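# Carry ball to other post's cup, reseat frame

## Task

Transfer the ball into the cup on the opposite post, and return the frame to its proper spot resting on its supports.

## Robot and tools

Robots: three identical i2rt Big YAM arms, arm1, arm2 and arm3. Each has six joints, a two-finger gripper and a wrist camera. Feet in the scene frame: arm1 at (1.453, 0.001, 0.802), facing roughly -x. arm2 at (-0.723, 1.256, 0.793), turned about -58 degrees. arm3 at (-0.733, -1.253, 0.780), turned about +58 degrees. Each foot faces its own +x. The hand reaches about 1.0 m from the joint1 axis. Room cameras are cam_high and cam_low. Wrist cameras are arm1_cam_wrist, arm2_cam_wrist and arm3_cam_wrist. With joints 1 and 6 at 0 and the hand level and forward, the wrist camera sits on top of the hand looking at the fingertips.

Frame: one shared scene frame in metres. Its origin is on the floor and +z is up. The hand point lies between the finger pads, about 1 cm behind the tips. The fingers point along the hand's +z and open along its y. The printed hand position can be off, more so at long reach. hand_target is where the hand would be at the joint targets the drive currently holds.

Tool move: optional keys arm1, arm2, arm3 and cameras. An arm left out gets no new command and shows up under "as last shown". Each arm's part can hold the following:
- joints: absolute targets by name. joint1_rad runs -2.879..2.879 and turns the arm about its foot, positive counter-clockwise from above. joint2_rad runs 0..3.141 (shoulder); 0 is upper arm pointing back, and positive lifts it up and forward. joint3_rad runs 0..3.019 (elbow); 0 is folded, and positive opens it. joint4_rad runs -1.692..1.57; positive pitches the fingers up. joint5_rad runs -1.57..1.57; positive swings the hand to the arm's right. joint6_rad runs -2.094..2.094; positive rolls clockwise seen from behind. gripper_m runs 0..0.093 and is the fingertip gap in metres.
- min_time_s: 0.1..8. The shortest duration, in seconds, of that arm's joint motions.
- target: an absolute hand pose given as one list of seven numbers per arm, [x, y, z, qw, qx, qy, qz]. x, y, z are metres in the scene frame and the quaternion is wxyz, as printed on the "hand" line. The hand moves in a straight line from its current hand_target toward this pose. With target present, joints may contain only gripper_m.
- speed: 0.002..0.5 m/s, default 0.25. It caps the path speed, and turning is capped at twice that in rad/s. It is only allowed together with target.

All motions in one call start together. All hand paths in a call finish together, paced by the slowest. A path lasts 0.5 to 10 s and is cut off at 10 s. No single action exceeds 15 s. Every control step, the path pose is clipped to within 100 mm and 20 degrees of the measured hand, and then solved by damped IK, favouring position. Expect hands to lag, overshoot speed near full stretch, and land 1 cm or more off. Paths do not avoid obstacles or other arms. Joints move at their own rates, so joint-space moves can swing wide. A value out of range gets the call refused. An unknown key makes the call invalid. After a refusal, or a stop that hits a call, the later move, wait and finished_scene calls in that same reply are skipped. Example of one arm's part: {"target": [x, y, z, qw, qx, qy, qz], "speed": 0.25, "joints": {"gripper_m": 0.05}}.

cameras: a list of names, or ["all"], or [] for none. If omitted, you get all cameras for a call with no action and none otherwise. A move with no action returns full state, the images and the scene number.

Tool wait: seconds 0..10, plus cameras. Nothing new is commanded. Tool zoom_image: camera plus region [x0, y0, x1, y1] in image pixels, origin top-left, at most 504x504. It works only on a camera in the latest images. Tool finished_scene: scene = the current scene number. It cannot be undone, so nothing else should follow it in that reply.

Results: the "move" line gives each arm sent a motion, with done or its worst status. joint_status and hand_status describe the last accepted action. off_target means the joint stopped short and may still push. time_out means the arm ran out of time; it keeps pushing to a nearby target, listed in on_its_own. not_followed, "joint command not followed" or "pose unreachable" means a clearance check held the arm back; the gripper still acts, and the arm may retry later. To stop a push, resend the joint's reported position. on_its_own lists uncommanded activity; its "held at" values are targets. Joint velocities are in rad/s, with the gripper in m/s; "within noise" means still. Joint torques are in N m, have offsets, and wrap at ±28 on joints 3 and 4. Images can lag the state slightly, and the pictures line gives their order. Camera calibration is given in OpenCV form and may be off by a few mm and degrees.

Gripper: shut on nothing it reads 0 to 0.003. On a hard part at full force it reads up to 0.005 narrower than the part, or occasionally up to 0.002 wider. A command about 0.005 or more below the touch reading gives full force, about 50 to 64 N per pad; round or soft items need deeper. To release, command well above the reading.

Avoid: hard arm-to-arm contact, which fails the scene. That includes one gripper closing on another arm's fingers. Also avoid hard hits on fixed or heavy items, dropping parts from height, releasing parts while moving, and knocking anything off the work area or floorward. Arms do not stop on contact and keep pushing. Sustained pushing, stretched holds or carrying loads heats the motors. A MOTOR HOT line appears at 85 °C; at 100 °C the arm goes limp for 30 to 60 s, with keys showing limit_stop_at_motor_heat; after that, resend targets. Loose objects may get brief random nudges. Arms act independently and never wait for one another. The scene keeps running while you think, holding your last commands.

Each tool is called as name(argument=value, ...) on one line, values as JSON.

## Session

move()

Scene clock: 0.00 s.
Joint torques (N m): no reading
Motor temperatures (°C): arm1=[31 26 28 24 27 28 25] | arm2=[25 27 26 27 26 23 28] | arm3=[29 27 23 27 27 27 26]
Heat: arm1: hottest joint1_rad 31 °C; arm2: hottest gripper 28 °C; arm3: hottest joint1_rad 29 °C.
Joint velocities: within noise
arm1.joint_positions: joint1_rad=+0.203 joint2_rad=+0.622 joint3_rad=+1.315 joint4_rad=-1.336 joint5_rad=-0.046 joint6_rad=+0.438 gripper_m=+0.09396
arm1.joint_status: not commanded
arm1.hand: x=+1.2095 y=-0.0675 z=+1.3001 quat_wxyz=(-0.162, -0.893, +0.081, +0.411) (m; scene frame)
arm1.hand_target: x=+1.2108 y=-0.0673 z=+1.3148 quat_wxyz=(-0.166, -0.886, +0.080, +0.425) (m; scene frame)
arm1.hand_status: not commanded
arm2.joint_positions: joint1_rad=+0.406 joint2_rad=+0.626 joint3_rad=+1.396 joint4_rad=-1.288 joint5_rad=-0.244 joint6_rad=-0.216 gripper_m=+0.09396
arm2.joint_status: not commanded
arm2.hand: x=-0.5051 y=+1.1628 z=+1.3490 quat_wxyz=(-0.503, -0.101, -0.852, +0.108) (m; scene frame)
arm2.hand_target: x=-0.5076 y=+1.1646 z=+1.3599 quat_wxyz=(-0.512, -0.099, -0.846, +0.113) (m; scene frame)
arm2.hand_status: not commanded
arm3.joint_positions: joint1_rad=-0.063 joint2_rad=+0.628 joint3_rad=+1.351 joint4_rad=-1.201 joint5_rad=-0.068 joint6_rad=-0.044 gripper_m=+0.09396
arm3.joint_status: not commanded
arm3.hand: x=-0.5885 y=-1.0324 z=+1.3255 quat_wxyz=(-0.453, +0.423, -0.743, -0.253) (m; scene frame)
arm3.hand_target: x=-0.5903 y=-1.0348 z=+1.3395 quat_wxyz=(-0.465, +0.419, -0.736, -0.258) (m; scene frame)
arm3.hand_status: not commanded
pictures: arm1_cam_wrist, arm2_cam_wrist, arm3_cam_wrist, cam_high, cam_low

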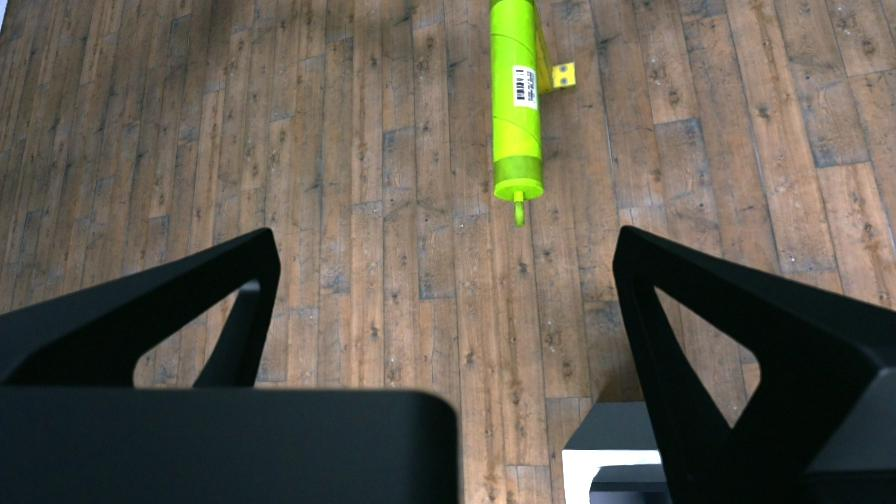

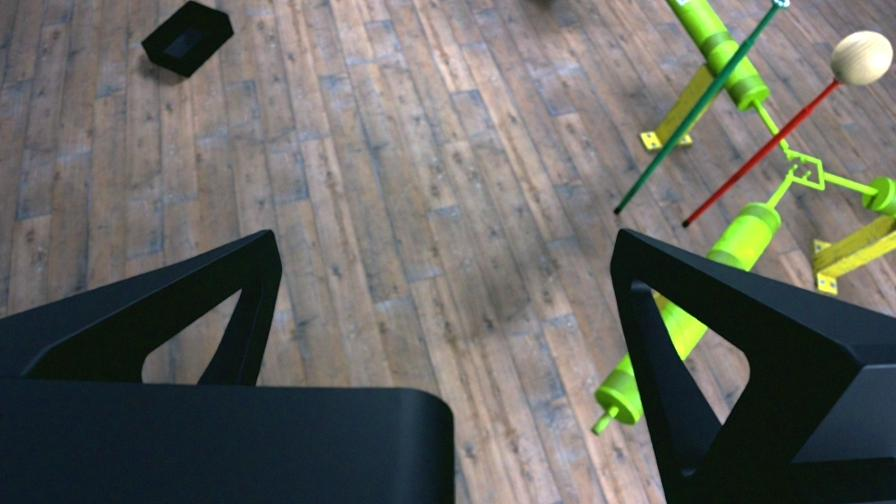

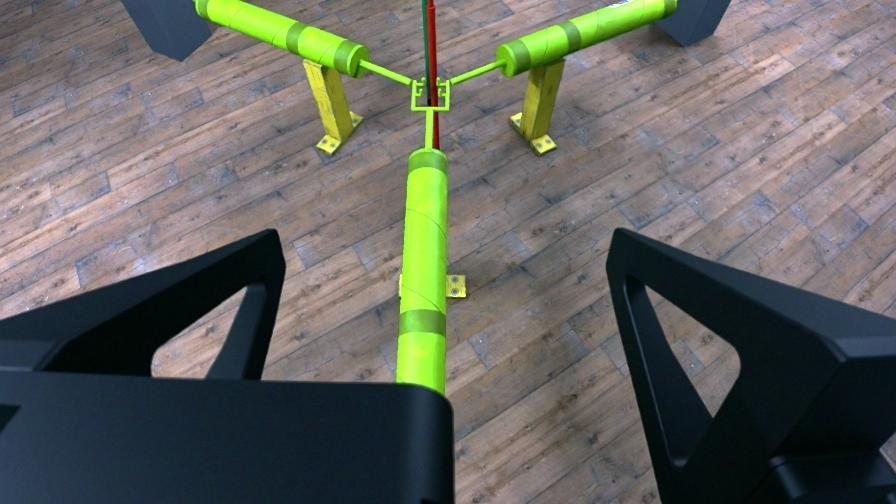

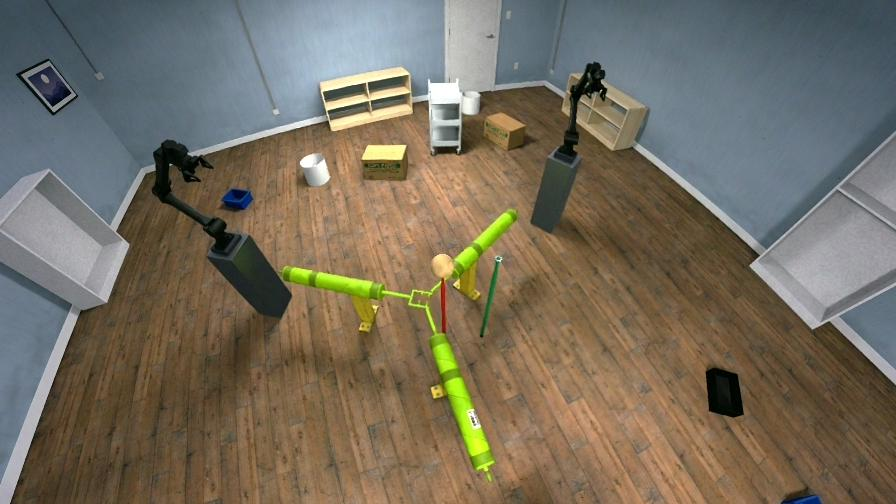

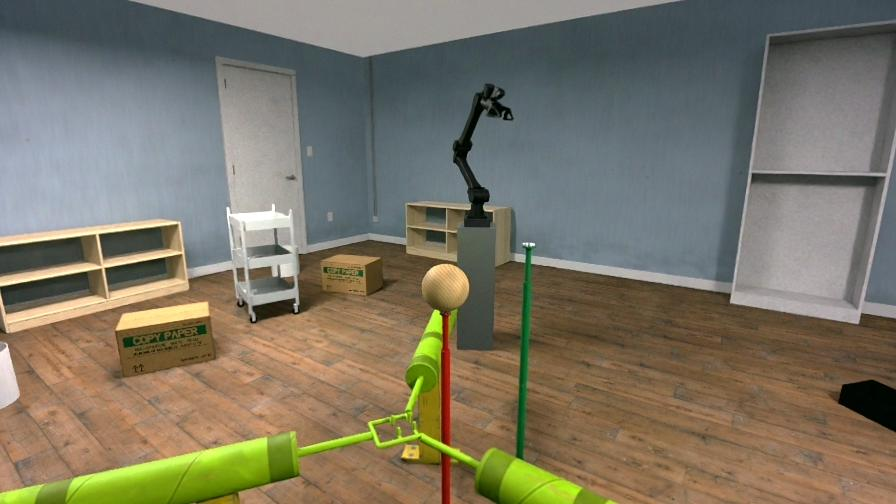

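zoom_image(camera="cam_low", region=[330, 220, 580, 504])

zoom_image(camera="cam_high", region=[260, 190, 540, 490])

zoom_image(camera="arm3_cam_wrist", region=[340, 20, 520, 180])

zoom_image(camera="arm2_cam_wrist", region=[580, 0, 896, 440])

zoom_image(camera="arm1_cam_wrist", region=[430, 0, 620, 240])

Scaled by 1.775 from the camera's 896x504 image, which has a finer 1280x720 frame.

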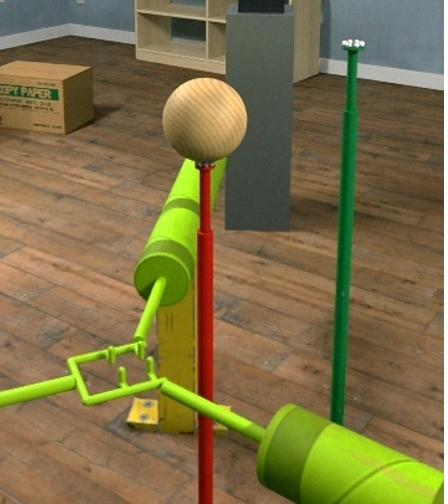

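Scaled by 1.680 from the camera's 896x504 image, which has a finer 1280x720 frame.

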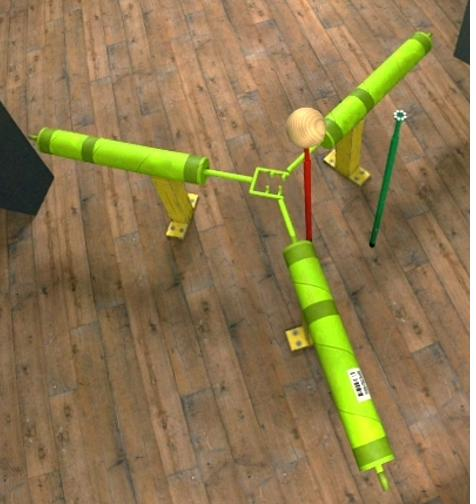

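Scaled by 2.800 from the camera's 896x504 image, which has a finer 1280x720 frame.

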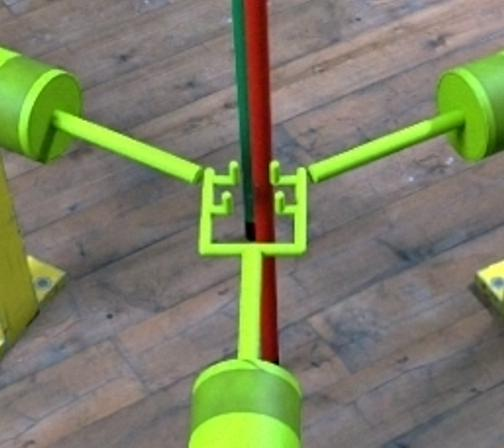

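Scaled by 1.145 from the camera's 896x504 image, which has a finer 1280x720 frame.

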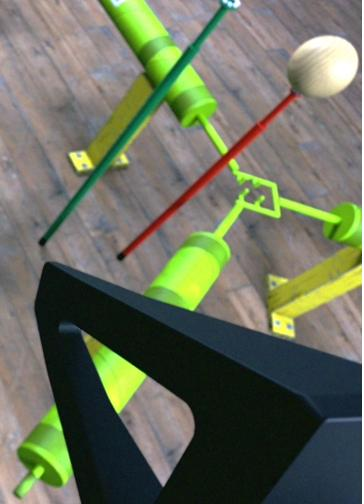

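Scaled by 2.100 from the camera's 896x504 image, which has a finer 1280x720 frame.

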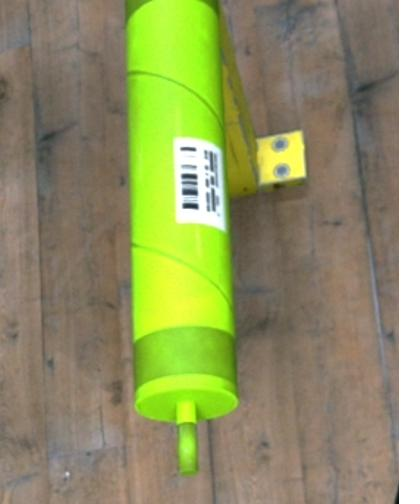

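move(arm1={"target":[0.97,-0.19,0.75,0,1,0,0]}, arm2={"target":[-0.57,0.76,0.75,0,0.5,0.866,0]}, arm3={"target":[-0.56,-0.98,0.85,0,0.5,-0.866,0]}, cameras=["all"])

Scene clock: 92.13 s.
Joint torques (N m): arm1=[0.38 -17.38 8.83 -0.05 -0.02 0.07] | arm2=[0.5 -16.38 8.9 -0.34 -0.06 0.13] | arm3=[0.73 -5.77 8.92 0.91 0.14 0.08]
Motor temperatures (°C): arm1=[31 26 38 25 27 27 24] | arm2=[25 28 37 27 25 22 27] | arm3=[28 27 35 27 25 26 25]
Heat: arm1: hottest joint3_rad 38 °C; arm2: hottest joint3_rad 37 °C; arm3: hottest joint3_rad 35 °C.
move: arm1 off_target; arm2 off_target; arm3 done
Joint velocities: within noise
arm1.joint_positions: joint1_rad=+0.334 joint2_rad=+1.967 joint3_rad=+1.199 joint4_rad=-0.829 joint5_rad=-0.003 joint6_rad=+0.389 gripper_m=+0.09396
arm1.joint_status: not commanded
arm1.hand: x=+0.9869 y=-0.1756 z=+0.7352 quat_wxyz=(+0.008, -1.000, +0.013, -0.018) (m; scene frame)
arm1.hand_target: x=+0.9707 y=-0.1899 z=+0.7505 quat_wxyz=(+0.000, -1.000, +0.000, +0.000) (m; scene frame)
arm1.hand_status: off_target (0.027 m and 2.8 deg from the pose sent, 0.612 m and 53.4 deg at the start)
arm2.joint_positions: joint1_rad=-0.255 joint2_rad=+1.961 joint3_rad=+1.214 joint4_rad=-0.851 joint5_rad=-0.001 joint6_rad=-0.237 gripper_m=+0.09396
arm2.joint_status: not commanded
arm2.hand: x=-0.5710 y=+0.7771 z=+0.7485 quat_wxyz=(+0.004, -0.490, -0.871, -0.005) (m; scene frame)
arm2.hand_target: x=-0.5702 y=+0.7604 z=+0.7503 quat_wxyz=(+0.000, -0.500, -0.866, +0.000) (m; scene frame)
arm2.hand_status: off_target (0.017 m and 1.4 deg from the pose sent, 0.725 m and 76.0 deg at the start)
arm3.joint_positions: joint1_rad=-0.013 joint2_rad=+1.305 joint3_rad=+0.778 joint4_rad=-1.045 joint5_rad=-0.001 joint6_rad=-0.044 gripper_m=+0.09396
arm3.joint_status: not commanded
arm3.hand: x=-0.5608 y=-0.9862 z=+0.8516 quat_wxyz=(+0.003, +0.498, -0.867, +0.001) (m; scene frame)
arm3.hand_target: x=-0.5600 y=-0.9801 z=+0.8501 quat_wxyz=(+0.000, +0.500, -0.866, +0.000) (m; scene frame)
arm3.hand_status: done (0.006 m and 0.5 deg from the pose sent, 0.479 m and 62.5 deg at the start)
pictures: arm1_cam_wrist, arm2_cam_wrist, arm3_cam_wrist, cam_high, cam_low
camera_calibration:
arm1_cam_wrist: T_world_to_cam=[[0.0186719, 0.999102, 0.0380229, 0.12714], [0.783397, -0.0382491, 0.620343, -1.23474], [0.62124, 0.0182041, -0.783408, 0.0925227], [0, 0, 0, 1]] pos_world=[0.907443, -0.175938, 0.833614]
arm2_cam_wrist: T_world_to_cam=[[-0.856559, -0.516048, -0.000609379, -0.0891112], [-0.418188, 0.693434, 0.586743, -1.21024], [-0.302365, 0.502835, -0.809773, 0.168226], [0, 0, 0, 1]] pos_world=[-0.53157, 0.708644, 0.846269]
arm3_cam_wrist: T_world_to_cam=[[0.867158, -0.498, -0.00578865, -0.0000907324], [-0.396233, -0.696902, 0.597768, -1.41652], [-0.301723, -0.516066, -0.801648, 0.132297], [0, 0, 0, 1]] pos_world=[-0.521279, -0.91895, 0.952809]

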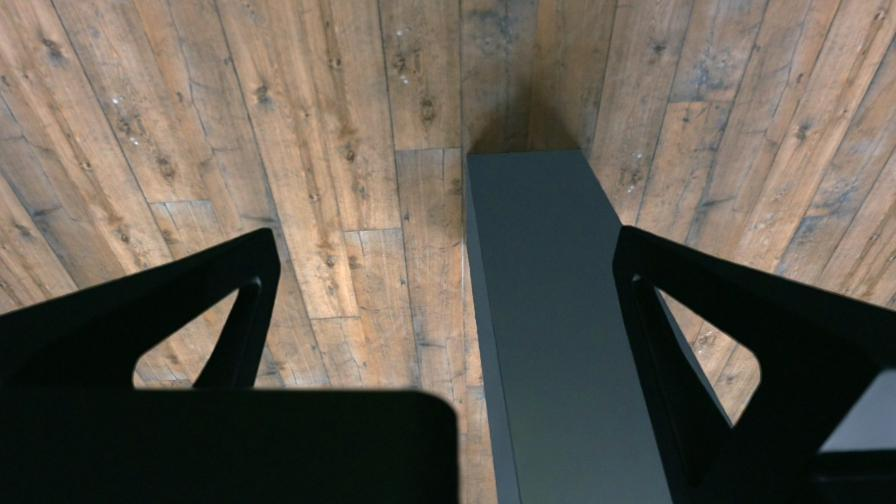

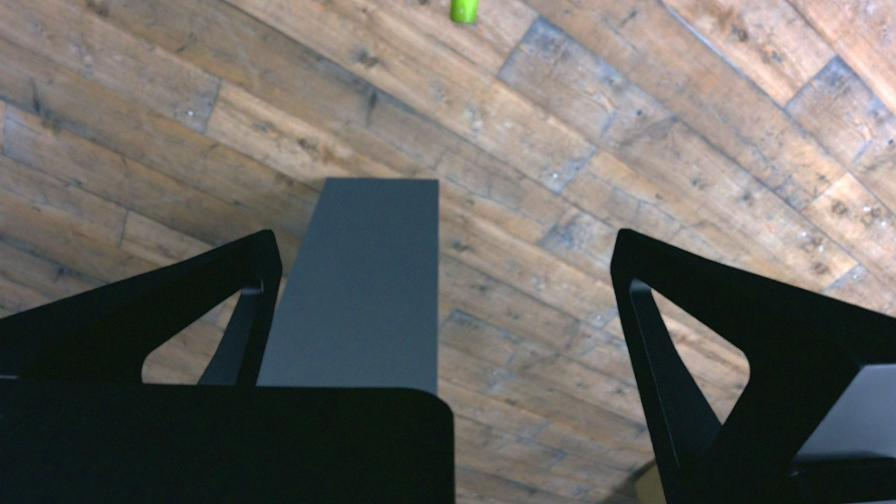

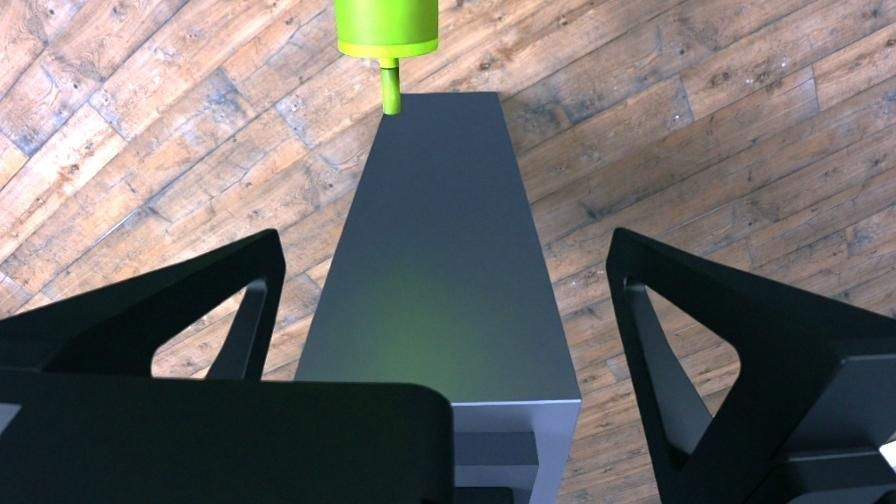

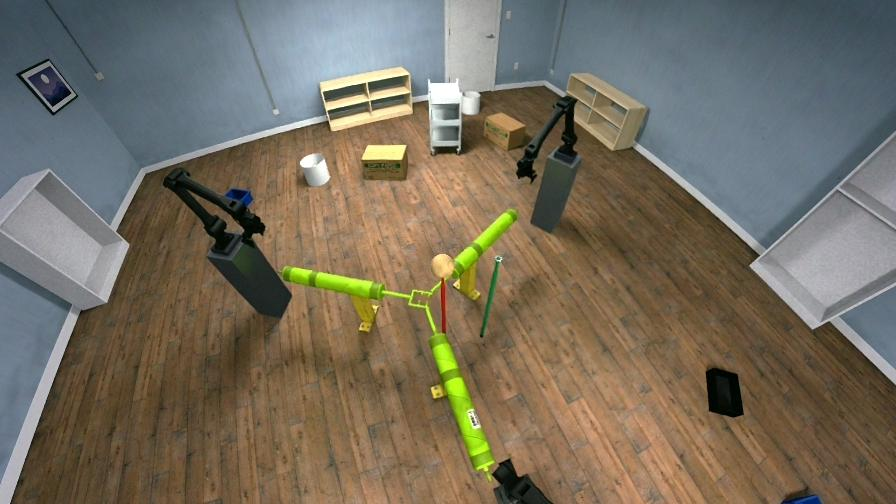

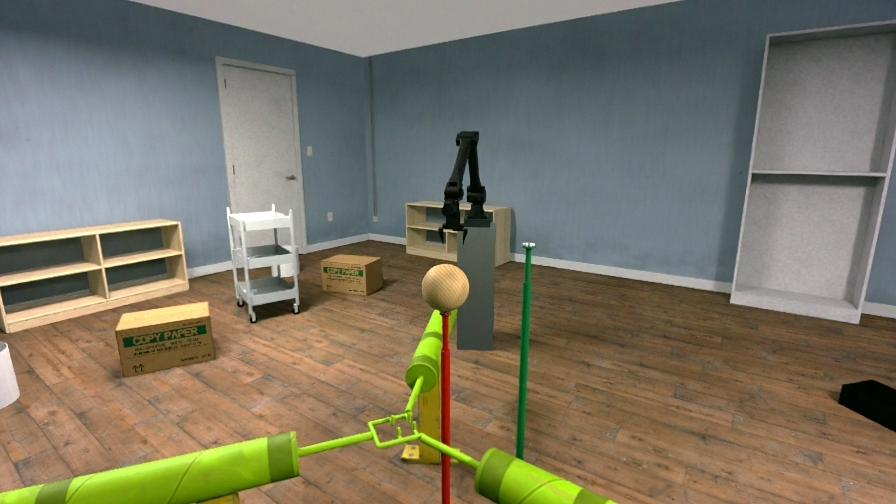

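move(arm1={"target":[0.95,-0.19,0.60,0,1,0,0]}, arm2={"target":[-0.57,0.77,0.60,0,0.5,0.866,0]}, arm3={"target":[-0.62,-1.02,0.62,0,0.5,-0.866,0]}, cameras=["all"])

Scene clock: 120.63 s.
Joint torques (N m): arm1=[-0.67 -19.37 6.69 0.68 -0.02 0.07] | arm2=[0.97 -17.44 5.04 0.4 -0.07 0.13] | arm3=[0.67 -6.65 2.63 0.84 0.15 0.18]
Motor temperatures (°C): arm1=[31 31 39 24 26 27 24] | arm2=[25 31 35 27 25 22 26] | arm3=[28 27 35 27 25 26 25]
Heat: arm1: hottest joint3_rad 39 °C; arm2: hottest joint3_rad 35 °C; arm3: hottest joint3_rad 35 °C.
move: arm1 off_target; arm2 done; arm3 done
Joint velocities: within noise
arm1.joint_positions: joint1_rad=+0.334 joint2_rad=+2.294 joint3_rad=+1.282 joint4_rad=-0.591 joint5_rad=-0.003 joint6_rad=+0.377 gripper_m=+0.09396
arm1.joint_status: not commanded
arm1.hand: x=+0.9706 y=-0.1811 z=+0.5922 quat_wxyz=(+0.009, -1.000, +0.007, -0.021) (m; scene frame)
arm1.hand_target: x=+0.9505 y=-0.1899 z=+0.6007 quat_wxyz=(+0.000, -1.000, +0.000, +0.000) (m; scene frame)
arm1.hand_status: off_target (0.024 m and 2.7 deg from the pose sent, 0.141 m and 2.8 deg at the start)
arm2.joint_positions: joint1_rad=-0.255 joint2_rad=+2.244 joint3_rad=+1.214 joint4_rad=-0.556 joint5_rad=-0.001 joint6_rad=-0.231 gripper_m=+0.09396
arm2.joint_status: not commanded
arm2.hand: x=-0.5697 y=+0.7734 z=+0.6098 quat_wxyz=(-0.001, -0.493, -0.870, -0.001) (m; scene frame)
arm2.hand_target: x=-0.5701 y=+0.7701 z=+0.6003 quat_wxyz=(+0.000, -0.500, -0.866, +0.000) (m; scene frame)
arm2.hand_status: done (0.010 m and 0.9 deg from the pose sent, 0.149 m and 1.4 deg at the start)
arm3.joint_positions: joint1_rad=+0.101 joint2_rad=+1.875 joint3_rad=+0.449 joint4_rad=-0.146 joint5_rad=-0.001 joint6_rad=+0.064 gripper_m=+0.09396
arm3.joint_status: not commanded
arm3.hand: x=-0.6207 y=-1.0255 z=+0.6239 quat_wxyz=(+0.003, +0.500, -0.866, +0.001) (m; scene frame)
arm3.hand_target: x=-0.6200 y=-1.0200 z=+0.6202 quat_wxyz=(+0.000, +0.500, -0.866, +0.000) (m; scene frame)
arm3.hand_status: done (0.007 m and 0.4 deg from the pose sent, 0.241 m and 0.5 deg at the start)
pictures: arm1_cam_wrist, arm2_cam_wrist, arm3_cam_wrist, cam_high, cam_low
camera_calibration:
arm1_cam_wrist: T_world_to_cam=[[0.00596556, 0.999199, 0.0395798, 0.14976], [0.780386, -0.0294008, 0.624607, -1.13146], [0.62527, 0.0271614, -0.779936, -0.0136896], [0, 0, 0, 1]] pos_world=[0.890644, -0.182534, 0.690116]
arm2_cam_wrist: T_world_to_cam=[[-0.859733, -0.510739, 0.00216557, -0.097623], [-0.416035, 0.702765, 0.577093, -1.1259], [-0.296266, 0.495245, -0.816675, 0.0717863], [0, 0, 0, 1]] pos_world=[-0.531077, 0.705833, 0.708588]
arm3_cam_wrist: T_world_to_cam=[[0.869812, -0.493351, -0.00561262, 0.0371996], [-0.392691, -0.699138, 0.597494, -1.3314], [-0.298698, -0.517504, -0.801854, -0.08805], [0, 0, 0, 1]] pos_world=[-0.581486, -0.958046, 0.725109]

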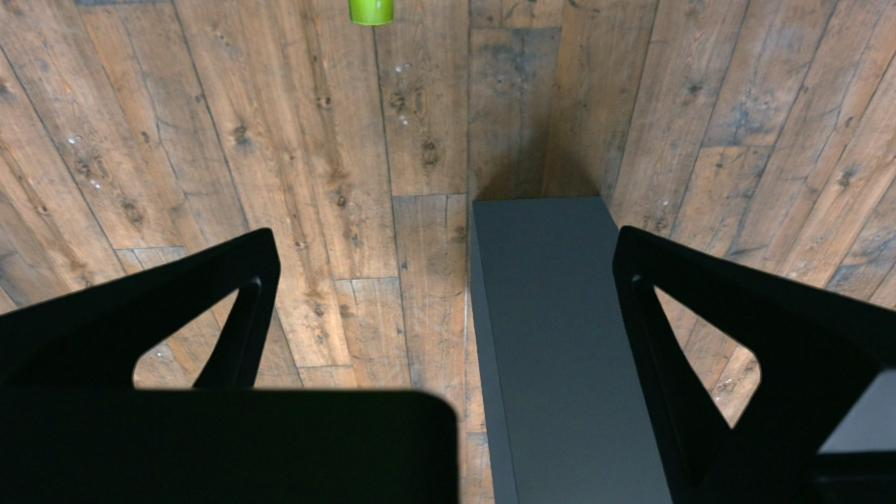

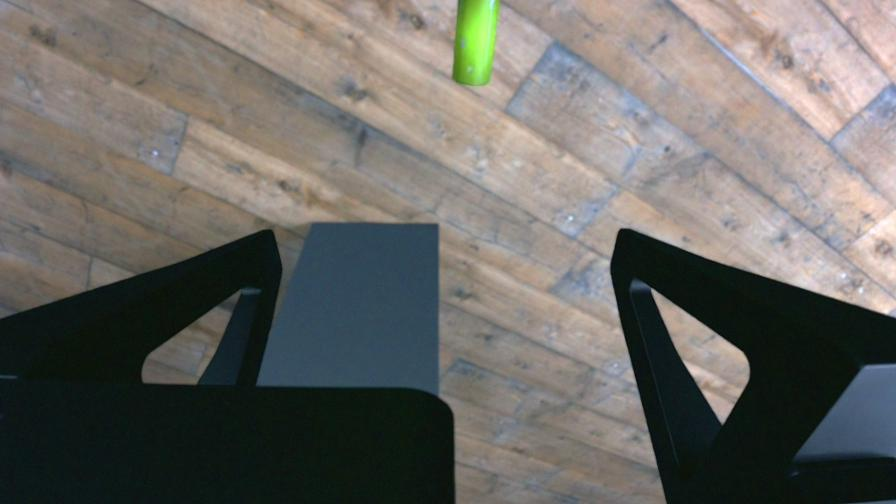

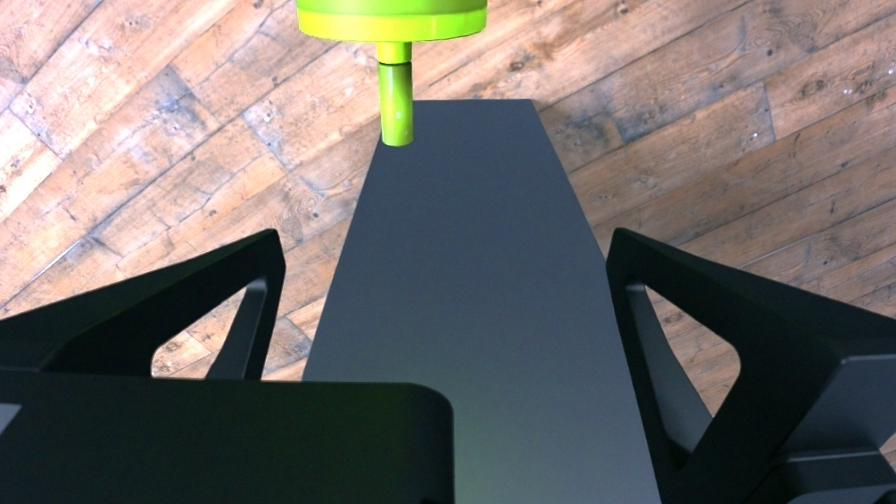

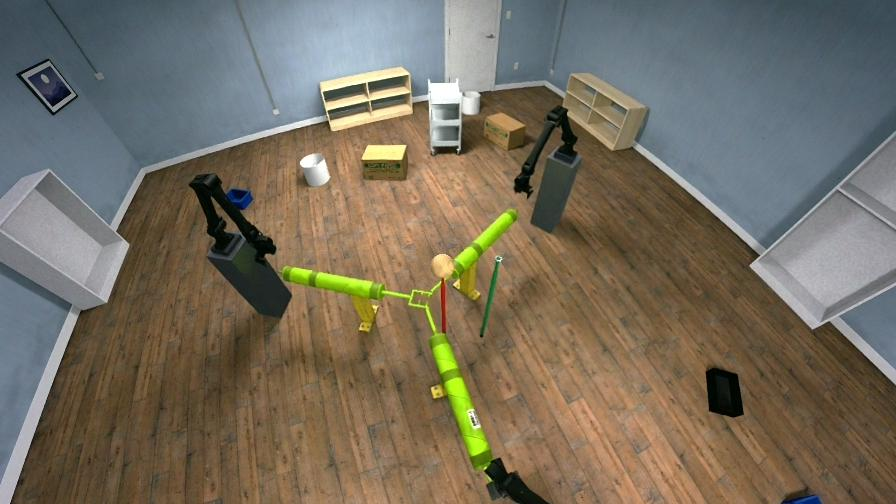

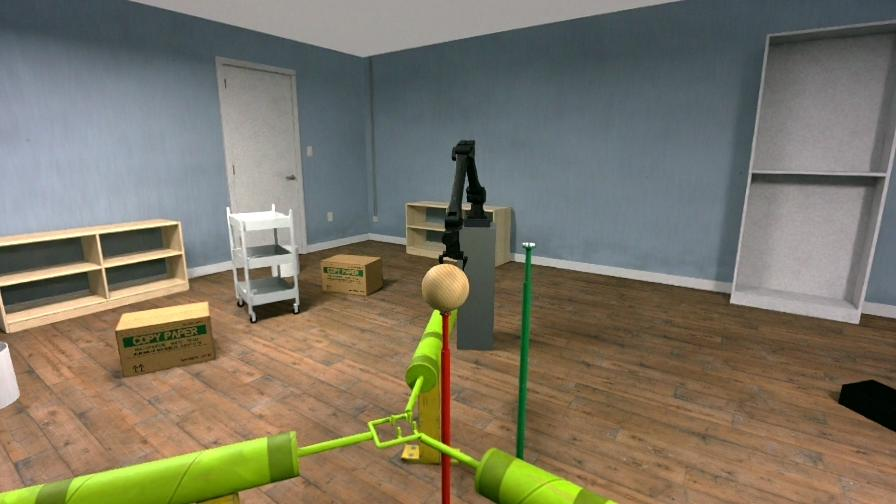

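move(arm1={"target":[0.90,-0.21,0.54,0,1,0,0]}, arm2={"target":[-0.56,0.735,0.54,0,0.5,0.866,0]}, arm3={"target":[-0.633,-1.003,0.56,0,0.5,-0.866,0]}, cameras=["arm1_cam_wrist","arm2_cam_wrist","arm3_cam_wrist"])

Scene clock: 138.20 s.
Joint torques (N m): arm1=[-0.56 -21.48 6.95 -0.02 -0.02 0.08] | arm2=[0.85 -18.84 6.01 0.09 -0.06 0.1] | arm3=[0.67 -7.94 0.61 0.95 0.17 0.11]
Motor temperatures (°C): arm1=[31 33 37 24 26 26 24] | arm2=[25 32 34 27 25 22 26] | arm3=[28 28 32 27 25 26 25]
Heat: arm1: hottest joint3_rad 37 °C; arm2: hottest joint3_rad 34 °C; arm3: hottest joint3_rad 32 °C.
move: arm1 off_target; arm2 off_target; arm3 done
Joint velocities: within noise
arm1.joint_positions: joint1_rad=+0.334 joint2_rad=+2.506 joint3_rad=+1.527 joint4_rad=-0.609 joint5_rad=-0.003 joint6_rad=+0.377 gripper_m=+0.09396
arm1.joint_status: not commanded
arm1.hand: x=+0.9177 y=-0.2009 z=+0.5292 quat_wxyz=(+0.007, -1.000, +0.007, -0.014) (m; scene frame)
arm1.hand_target: x=+0.9005 y=-0.2099 z=+0.5404 quat_wxyz=(+0.000, -1.000, +0.000, +0.000) (m; scene frame)
arm1.hand_status: off_target (0.023 m and 2.0 deg from the pose sent, 0.092 m and 2.7 deg at the start)
arm2.joint_positions: joint1_rad=-0.255 joint2_rad=+2.425 joint3_rad=+1.365 joint4_rad=-0.533 joint5_rad=-0.001 joint6_rad=-0.231 gripper_m=+0.09396
arm2.joint_status: not commanded
arm2.hand: x=-0.5603 y=+0.7443 z=+0.5484 quat_wxyz=(+0.002, -0.493, -0.870, -0.003) (m; scene frame)
arm2.hand_target: x=-0.5601 y=+0.7353 z=+0.5404 quat_wxyz=(+0.000, -0.500, -0.866, +0.000) (m; scene frame)
arm2.hand_status: off_target (0.013 m and 1.0 deg from the pose sent, 0.080 m and 0.9 deg at the start)
arm3.joint_positions: joint1_rad=+0.172 joint2_rad=+2.126 joint3_rad=+0.528 joint4_rad=+0.032 joint5_rad=-0.001 joint6_rad=+0.135 gripper_m=+0.09396
arm3.joint_status: not commanded
arm3.hand: x=-0.6314 y=-1.0040 z=+0.5650 quat_wxyz=(+0.000, +0.501, -0.866, -0.001) (m; scene frame)
arm3.hand_target: x=-0.6331 y=-1.0032 z=+0.5601 quat_wxyz=(+0.000, +0.500, -0.866, +0.000) (m; scene frame)
arm3.hand_status: done (0.005 m and 0.2 deg from the pose sent, 0.069 m and 0.4 deg at the start)
pictures: arm1_cam_wrist, arm2_cam_wrist, arm3_cam_wrist
camera_calibration:
arm1_cam_wrist: T_world_to_cam=[[0.0063341, 0.999381, 0.0346008, 0.17465], [0.788322, -0.0262787, 0.614702, -1.05284], [0.61523, 0.023383, -0.788, -0.0164063], [0, 0, 0, 1]] pos_world=[0.838966, -0.201825, 0.628213]
arm2_cam_wrist: T_world_to_cam=[[-0.859713, -0.510777, 0.000687594, -0.103462], [-0.414926, 0.699165, 0.582241, -1.06556], [-0.297876, 0.500274, -0.813016, 0.0322183], [0, 0, 0, 1]] pos_world=[-0.521479, 0.67604, 0.646678]
arm3_cam_wrist: T_world_to_cam=[[0.870038, -0.492948, -0.00597618, 0.057641], [-0.394065, -0.702694, 0.592397, -1.28695], [-0.29622, -0.513053, -0.805624, -0.119175], [0, 0, 0, 1]] pos_world=[-0.592593, -0.937059, 0.666718]

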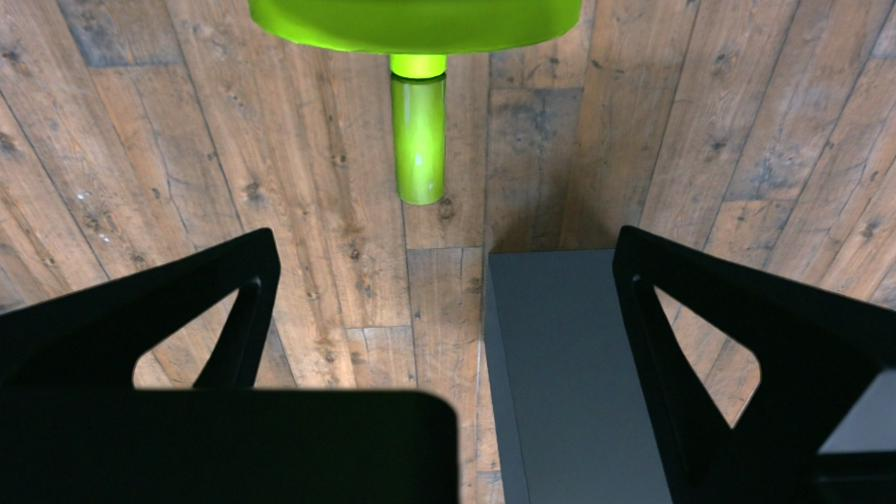

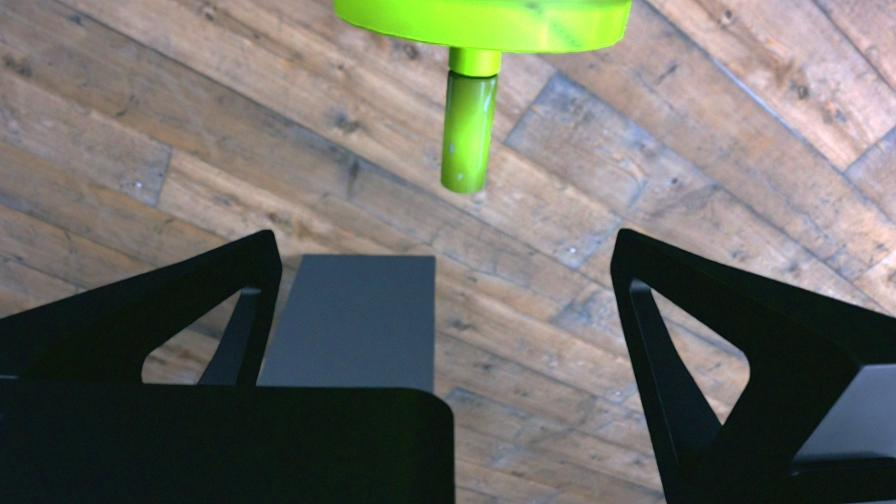

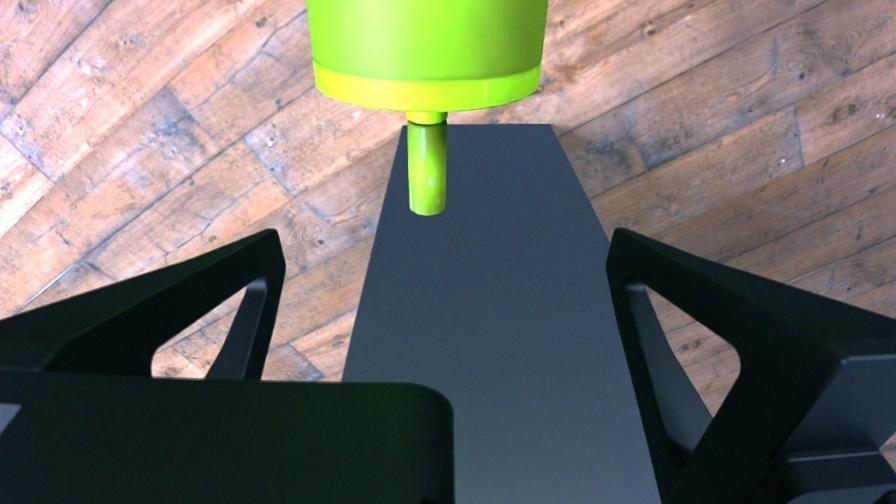

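move(arm1={"target":[0.899,-0.213,0.470,0,0.9997,-0.0227,0],"speed":0.12}, arm2={"target":[-0.566,0.727,0.453,0,0.5195,0.8545,0],"speed":0.12}, arm3={"target":[-0.656,-1.023,0.456,0,0.4802,-0.8771,0],"speed":0.12}, cameras=["arm1_cam_wrist","arm2_cam_wrist","arm3_cam_wrist"])

Scene clock: 171.03 s.
Joint torques (N m): arm1=[-0.21 -21.19 6.5 0.69 -0.05 0.3] | arm2=[0.32 -19.08 5.41 0.32 -0.06 0.12] | arm3=[0.67 -8.88 -2.4 0.95 0.18 0.12]
Motor temperatures (°C): arm1=[31 33 34 24 26 26 24] | arm2=[25 32 33 26 24 22 26] | arm3=[28 28 28 27 25 26 24]
Heat: arm1: hottest joint3_rad 34 °C; arm2: hottest joint3_rad 33 °C; arm3: hottest joint1_rad 28 °C.
move: arm1 off_target; arm2 off_target; arm3 done
Joint velocities: within noise
arm1.joint_positions: joint1_rad=+0.334 joint2_rad=+2.655 joint3_rad=+1.623 joint4_rad=-0.565 joint5_rad=-0.003 joint6_rad=+0.403 gripper_m=+0.09396
arm1.joint_status: not commanded
arm1.hand: x=+0.9164 y=-0.2011 z=+0.4653 quat_wxyz=(+0.008, -1.000, +0.020, -0.018) (m; scene frame)
arm1.hand_target: x=+0.8996 y=-0.2129 z=+0.4707 quat_wxyz=(+0.000, -1.000, +0.023, +0.000) (m; scene frame)
arm1.hand_status: off_target (0.022 m and 2.3 deg from the pose sent, 0.063 m and 2.5 deg at the start)
arm2.joint_positions: joint1_rad=-0.264 joint2_rad=+2.626 joint3_rad=+1.494 joint4_rad=-0.460 joint5_rad=-0.001 joint6_rad=-0.203 gripper_m=+0.09396
arm2.joint_status: not commanded
arm2.hand: x=-0.5624 y=+0.7331 z=+0.4665 quat_wxyz=(+0.001, -0.510, -0.860, -0.002) (m; scene frame)
arm2.hand_target: x=-0.5661 y=+0.7275 z=+0.4535 quat_wxyz=(+0.000, -0.519, -0.855, +0.000) (m; scene frame)
arm2.hand_status: off_target (0.015 m and 1.4 deg from the pose sent, 0.097 m and 3.5 deg at the start)
arm3.joint_positions: joint1_rad=+0.228 joint2_rad=+2.536 joint3_rad=+0.628 joint4_rad=+0.342 joint5_rad=+0.000 joint6_rad=+0.237 gripper_m=+0.09396
arm3.joint_status: not commanded
arm3.hand: x=-0.6533 y=-1.0207 z=+0.4603 quat_wxyz=(+0.000, +0.481, -0.877, -0.001) (m; scene frame)
arm3.hand_target: x=-0.6559 y=-1.0231 z=+0.4561 quat_wxyz=(+0.000, +0.480, -0.877, +0.000) (m; scene frame)
arm3.hand_status: done (0.006 m and 0.2 deg from the pose sent, 0.113 m and 2.7 deg at the start)
pictures: arm1_cam_wrist, arm2_cam_wrist, arm3_cam_wrist
camera_calibration:
arm1_cam_wrist: T_world_to_cam=[[0.0320486, 0.998741, 0.0386036, 0.15151], [0.782696, -0.0490984, 0.620464, -1.01466], [0.621578, 0.0103299, -0.783284, -0.0766012], [0, 0, 0, 1]] pos_world=[0.836931, -0.200346, 0.563714]
arm2_cam_wrist: T_world_to_cam=[[-0.878557, -0.477636, 0.00129646, -0.145998], [-0.387938, 0.715145, 0.581439, -1.0071], [-0.278643, 0.510325, -0.813589, -0.0257855], [0, 0, 0, 1]] pos_world=[-0.526146, 0.66365, 0.56478]
arm3_cam_wrist: T_world_to_cam=[[0.84653, -0.532306, -0.00613767, 0.0122786], [-0.426077, -0.684415, 0.591637, -1.24725], [-0.319133, -0.498223, -0.806181, -0.218161], [0, 0, 0, 1]] pos_world=[-0.611442, -0.955795, 0.562119]

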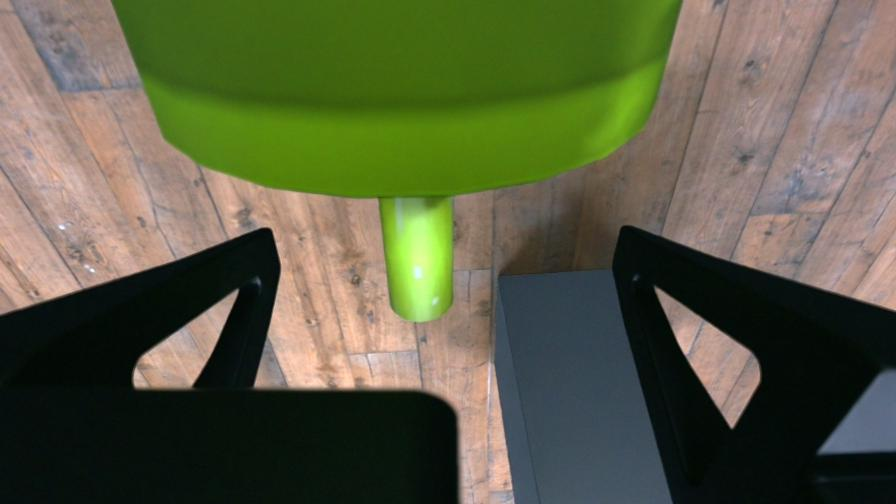

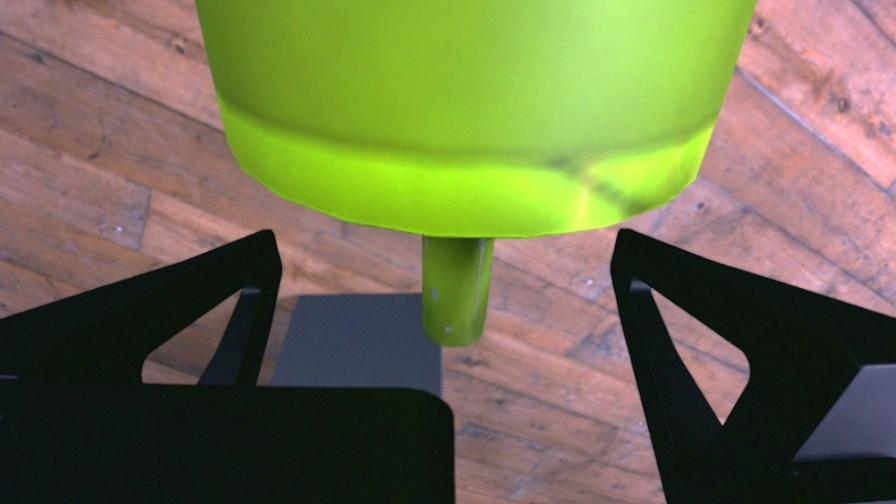

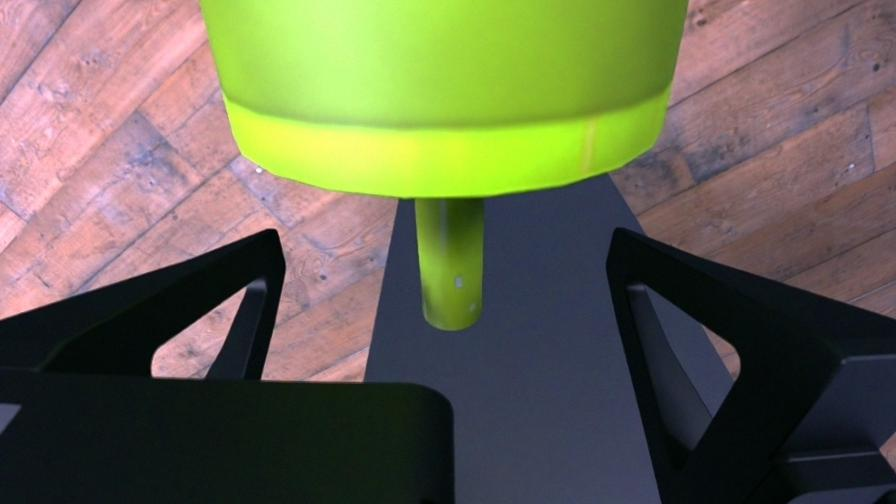

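move(arm1={"target":[0.905,-0.220,0.457,0,0.9997,-0.0227,0],"speed":0.08}, arm2={"target":[-0.576,0.738,0.440,0,0.5195,0.8545,0],"speed":0.08}, arm3={"target":[-0.660,-1.032,0.447,0,0.4802,-0.8771,0],"speed":0.08}, cameras=["arm1_cam_wrist","arm2_cam_wrist","arm3_cam_wrist"])

Scene clock: 184.07 s.
Joint torques (N m): arm1=[0.26 -21.25 6.42 0.72 -0.04 0.31] | arm2=[0.44 -18.96 3.36 0.44 -0.06 0.01] | arm3=[0.79 -8.59 -2.93 0.91 0.18 0.11]
Motor temperatures (°C): arm1=[31 35 34 24 26 26 24] | arm2=[25 33 32 26 24 22 26] | arm3=[28 28 27 27 24 26 24]
Heat: arm1: hottest joint2_rad 35 °C; arm2: hottest joint2_rad 33 °C; arm3: hottest joint1_rad 28 °C.
move: arm1 off_target; arm2 off_target; arm3 done
Joint velocities: within noise
arm1.joint_positions: joint1_rad=+0.343 joint2_rad=+2.681 joint3_rad=+1.630 joint4_rad=-0.548 joint5_rad=-0.003 joint6_rad=+0.417 gripper_m=+0.09396
arm1.joint_status: not commanded
arm1.hand: x=+0.9221 y=-0.2047 z=+0.4521 quat_wxyz=(+0.009, -1.000, +0.023, -0.019) (m; scene frame)
arm1.hand_target: x=+0.9056 y=-0.2198 z=+0.4578 quat_wxyz=(+0.000, -1.000, +0.023, +0.000) (m; scene frame)
arm1.hand_status: off_target (0.023 m and 2.4 deg from the pose sent, 0.024 m and 2.3 deg at the start)
arm2.joint_positions: joint1_rad=-0.277 joint2_rad=+2.639 joint3_rad=+1.494 joint4_rad=-0.419 joint5_rad=-0.001 joint6_rad=-0.203 gripper_m=+0.09396
arm2.joint_status: not commanded
arm2.hand: x=-0.5677 y=+0.7270 z=+0.4597 quat_wxyz=(-0.009, -0.515, -0.857, +0.007) (m; scene frame)
arm2.hand_target: x=-0.5760 y=+0.7385 z=+0.4409 quat_wxyz=(+0.000, -0.519, -0.854, +0.000) (m; scene frame)
arm2.hand_status: off_target (0.024 m and 1.5 deg from the pose sent, 0.030 m and 1.4 deg at the start)
arm3.joint_positions: joint1_rad=+0.231 joint2_rad=+2.577 joint3_rad=+0.628 joint4_rad=+0.387 joint5_rad=+0.000 joint6_rad=+0.240 gripper_m=+0.09396
arm3.joint_status: not commanded
arm3.hand: x=-0.6565 y=-1.0276 z=+0.4513 quat_wxyz=(-0.001, +0.480, -0.877, -0.003) (m; scene frame)
arm3.hand_target: x=-0.6599 y=-1.0320 z=+0.4472 quat_wxyz=(+0.000, +0.480, -0.877, +0.000) (m; scene frame)
arm3.hand_status: done (0.007 m and 0.4 deg from the pose sent, 0.019 m and 0.2 deg at the start)
pictures: arm1_cam_wrist, arm2_cam_wrist, arm3_cam_wrist
camera_calibration:
arm1_cam_wrist: T_world_to_cam=[[0.0373255, 0.99851, 0.0397948, 0.149996], [0.781461, -0.0539859, 0.621615, -1.01154], [0.622837, 0.00789597, -0.782312, -0.0925526], [0, 0, 0, 1]] pos_world=[0.842524, -0.203651, 0.550413]
arm2_cam_wrist: T_world_to_cam=[[-0.884569, -0.466359, 0.00678517, -0.167748], [-0.383547, 0.735618, 0.558353, -1.00254], [-0.265384, 0.4913, -0.829576, -0.000948335], [0, 0, 0, 1]] pos_world=[-0.533159, 0.659725, 0.560125]
arm3_cam_wrist: T_world_to_cam=[[0.846169, -0.532869, -0.00700819, 0.0107627], [-0.427308, -0.686283, 0.588577, -1.24934], [-0.318444, -0.495041, -0.808411, -0.225112], [0, 0, 0, 1]] pos_world=[-0.614644, -0.963104, 0.553424]

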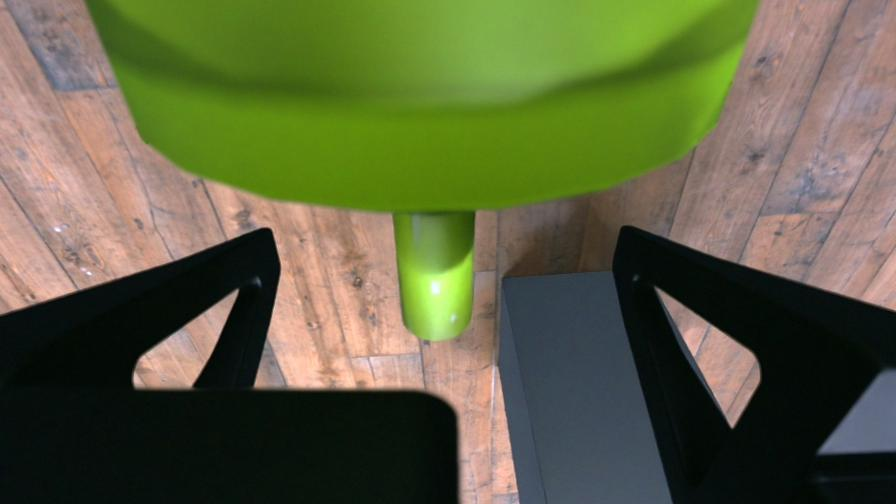

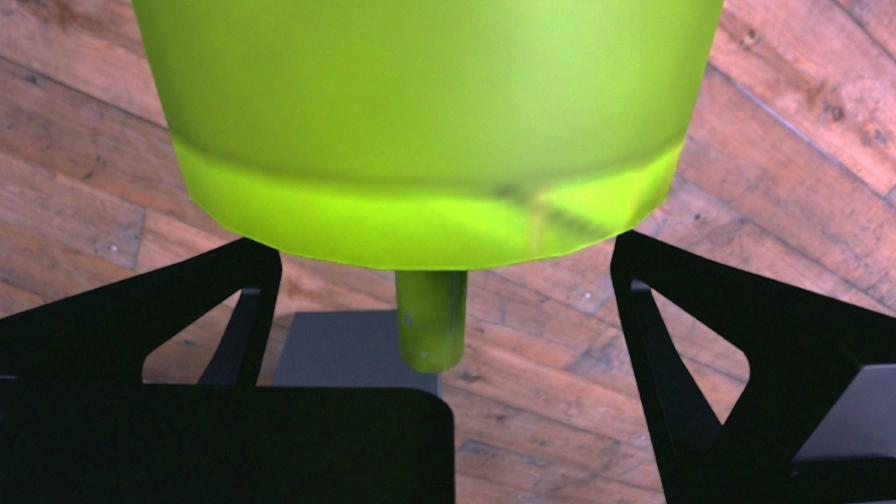

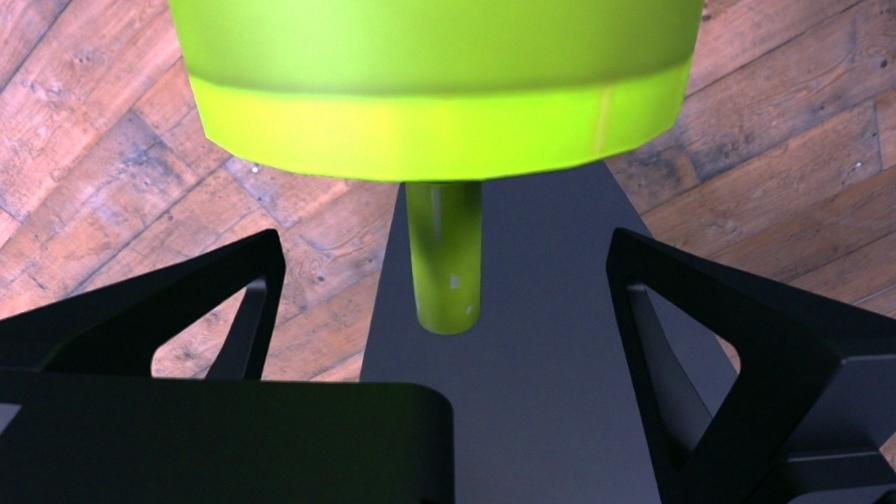

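move(arm2={"target":[-0.583,0.765,0.433,0,0.5195,0.8545,0],"speed":0.08}, cameras=["arm2_cam_wrist"])

Scene clock: 188.77 s.
Joint torques (N m): arm1=[0.26 -21.13 6.39 0.75 -0.04 0.31] | arm2=[0.56 -18.84 2.09 0.44 -0.06 0.02] | arm3=[0.79 -8.59 -2.92 0.96 0.18 0.12]
Motor temperatures (°C): arm1=[31 35 34 24 26 26 24] | arm2=[25 34 32 26 24 22 26] | arm3=[28 28 27 27 24 26 24]
Heat: arm1: hottest joint2_rad 35 °C; arm2: hottest joint2_rad 34 °C; arm3: hottest joint1_rad 28 °C.
move: arm2 off_target
Joint velocities: within noise
arm1, arm3: as last shown
arm2.joint_positions: joint1_rad=-0.277 joint2_rad=+2.639 joint3_rad=+1.422 joint4_rad=-0.344 joint5_rad=-0.001 joint6_rad=-0.203 gripper_m=+0.09396
arm2.joint_status: not commanded
arm2.hand: x=-0.5747 y=+0.7510 z=+0.4487 quat_wxyz=(-0.010, -0.515, -0.857, +0.008) (m; scene frame)
arm2.hand_target: x=-0.5829 y=+0.7652 z=+0.4338 quat_wxyz=(+0.000, -0.519, -0.854, +0.000) (m; scene frame)
arm2.hand_status: off_target (0.023 m and 1.6 deg from the pose sent, 0.049 m and 1.5 deg at the start)
arm3.joint_positions: joint1_rad=+0.231 joint2_rad=+2.577 joint3_rad=+0.628 joint4_rad=+0.387 joint5_rad=+0.000 joint6_rad=+0.241 gripper_m=+0.09396
pictures: arm2_cam_wrist
camera_calibration:
arm2_cam_wrist: T_world_to_cam=[[-0.884577, -0.466338, 0.00720993, -0.162922], [-0.383817, 0.736655, 0.556798, -1.01704], [-0.264967, 0.489763, -0.830617, -0.0218295], [0, 0, 0, 1]] pos_world=[-0.540259, 0.683923, 0.549328]

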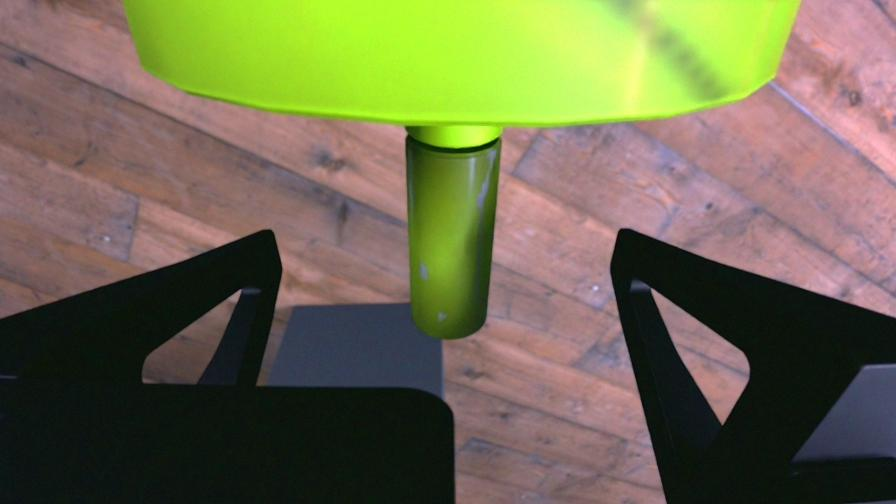

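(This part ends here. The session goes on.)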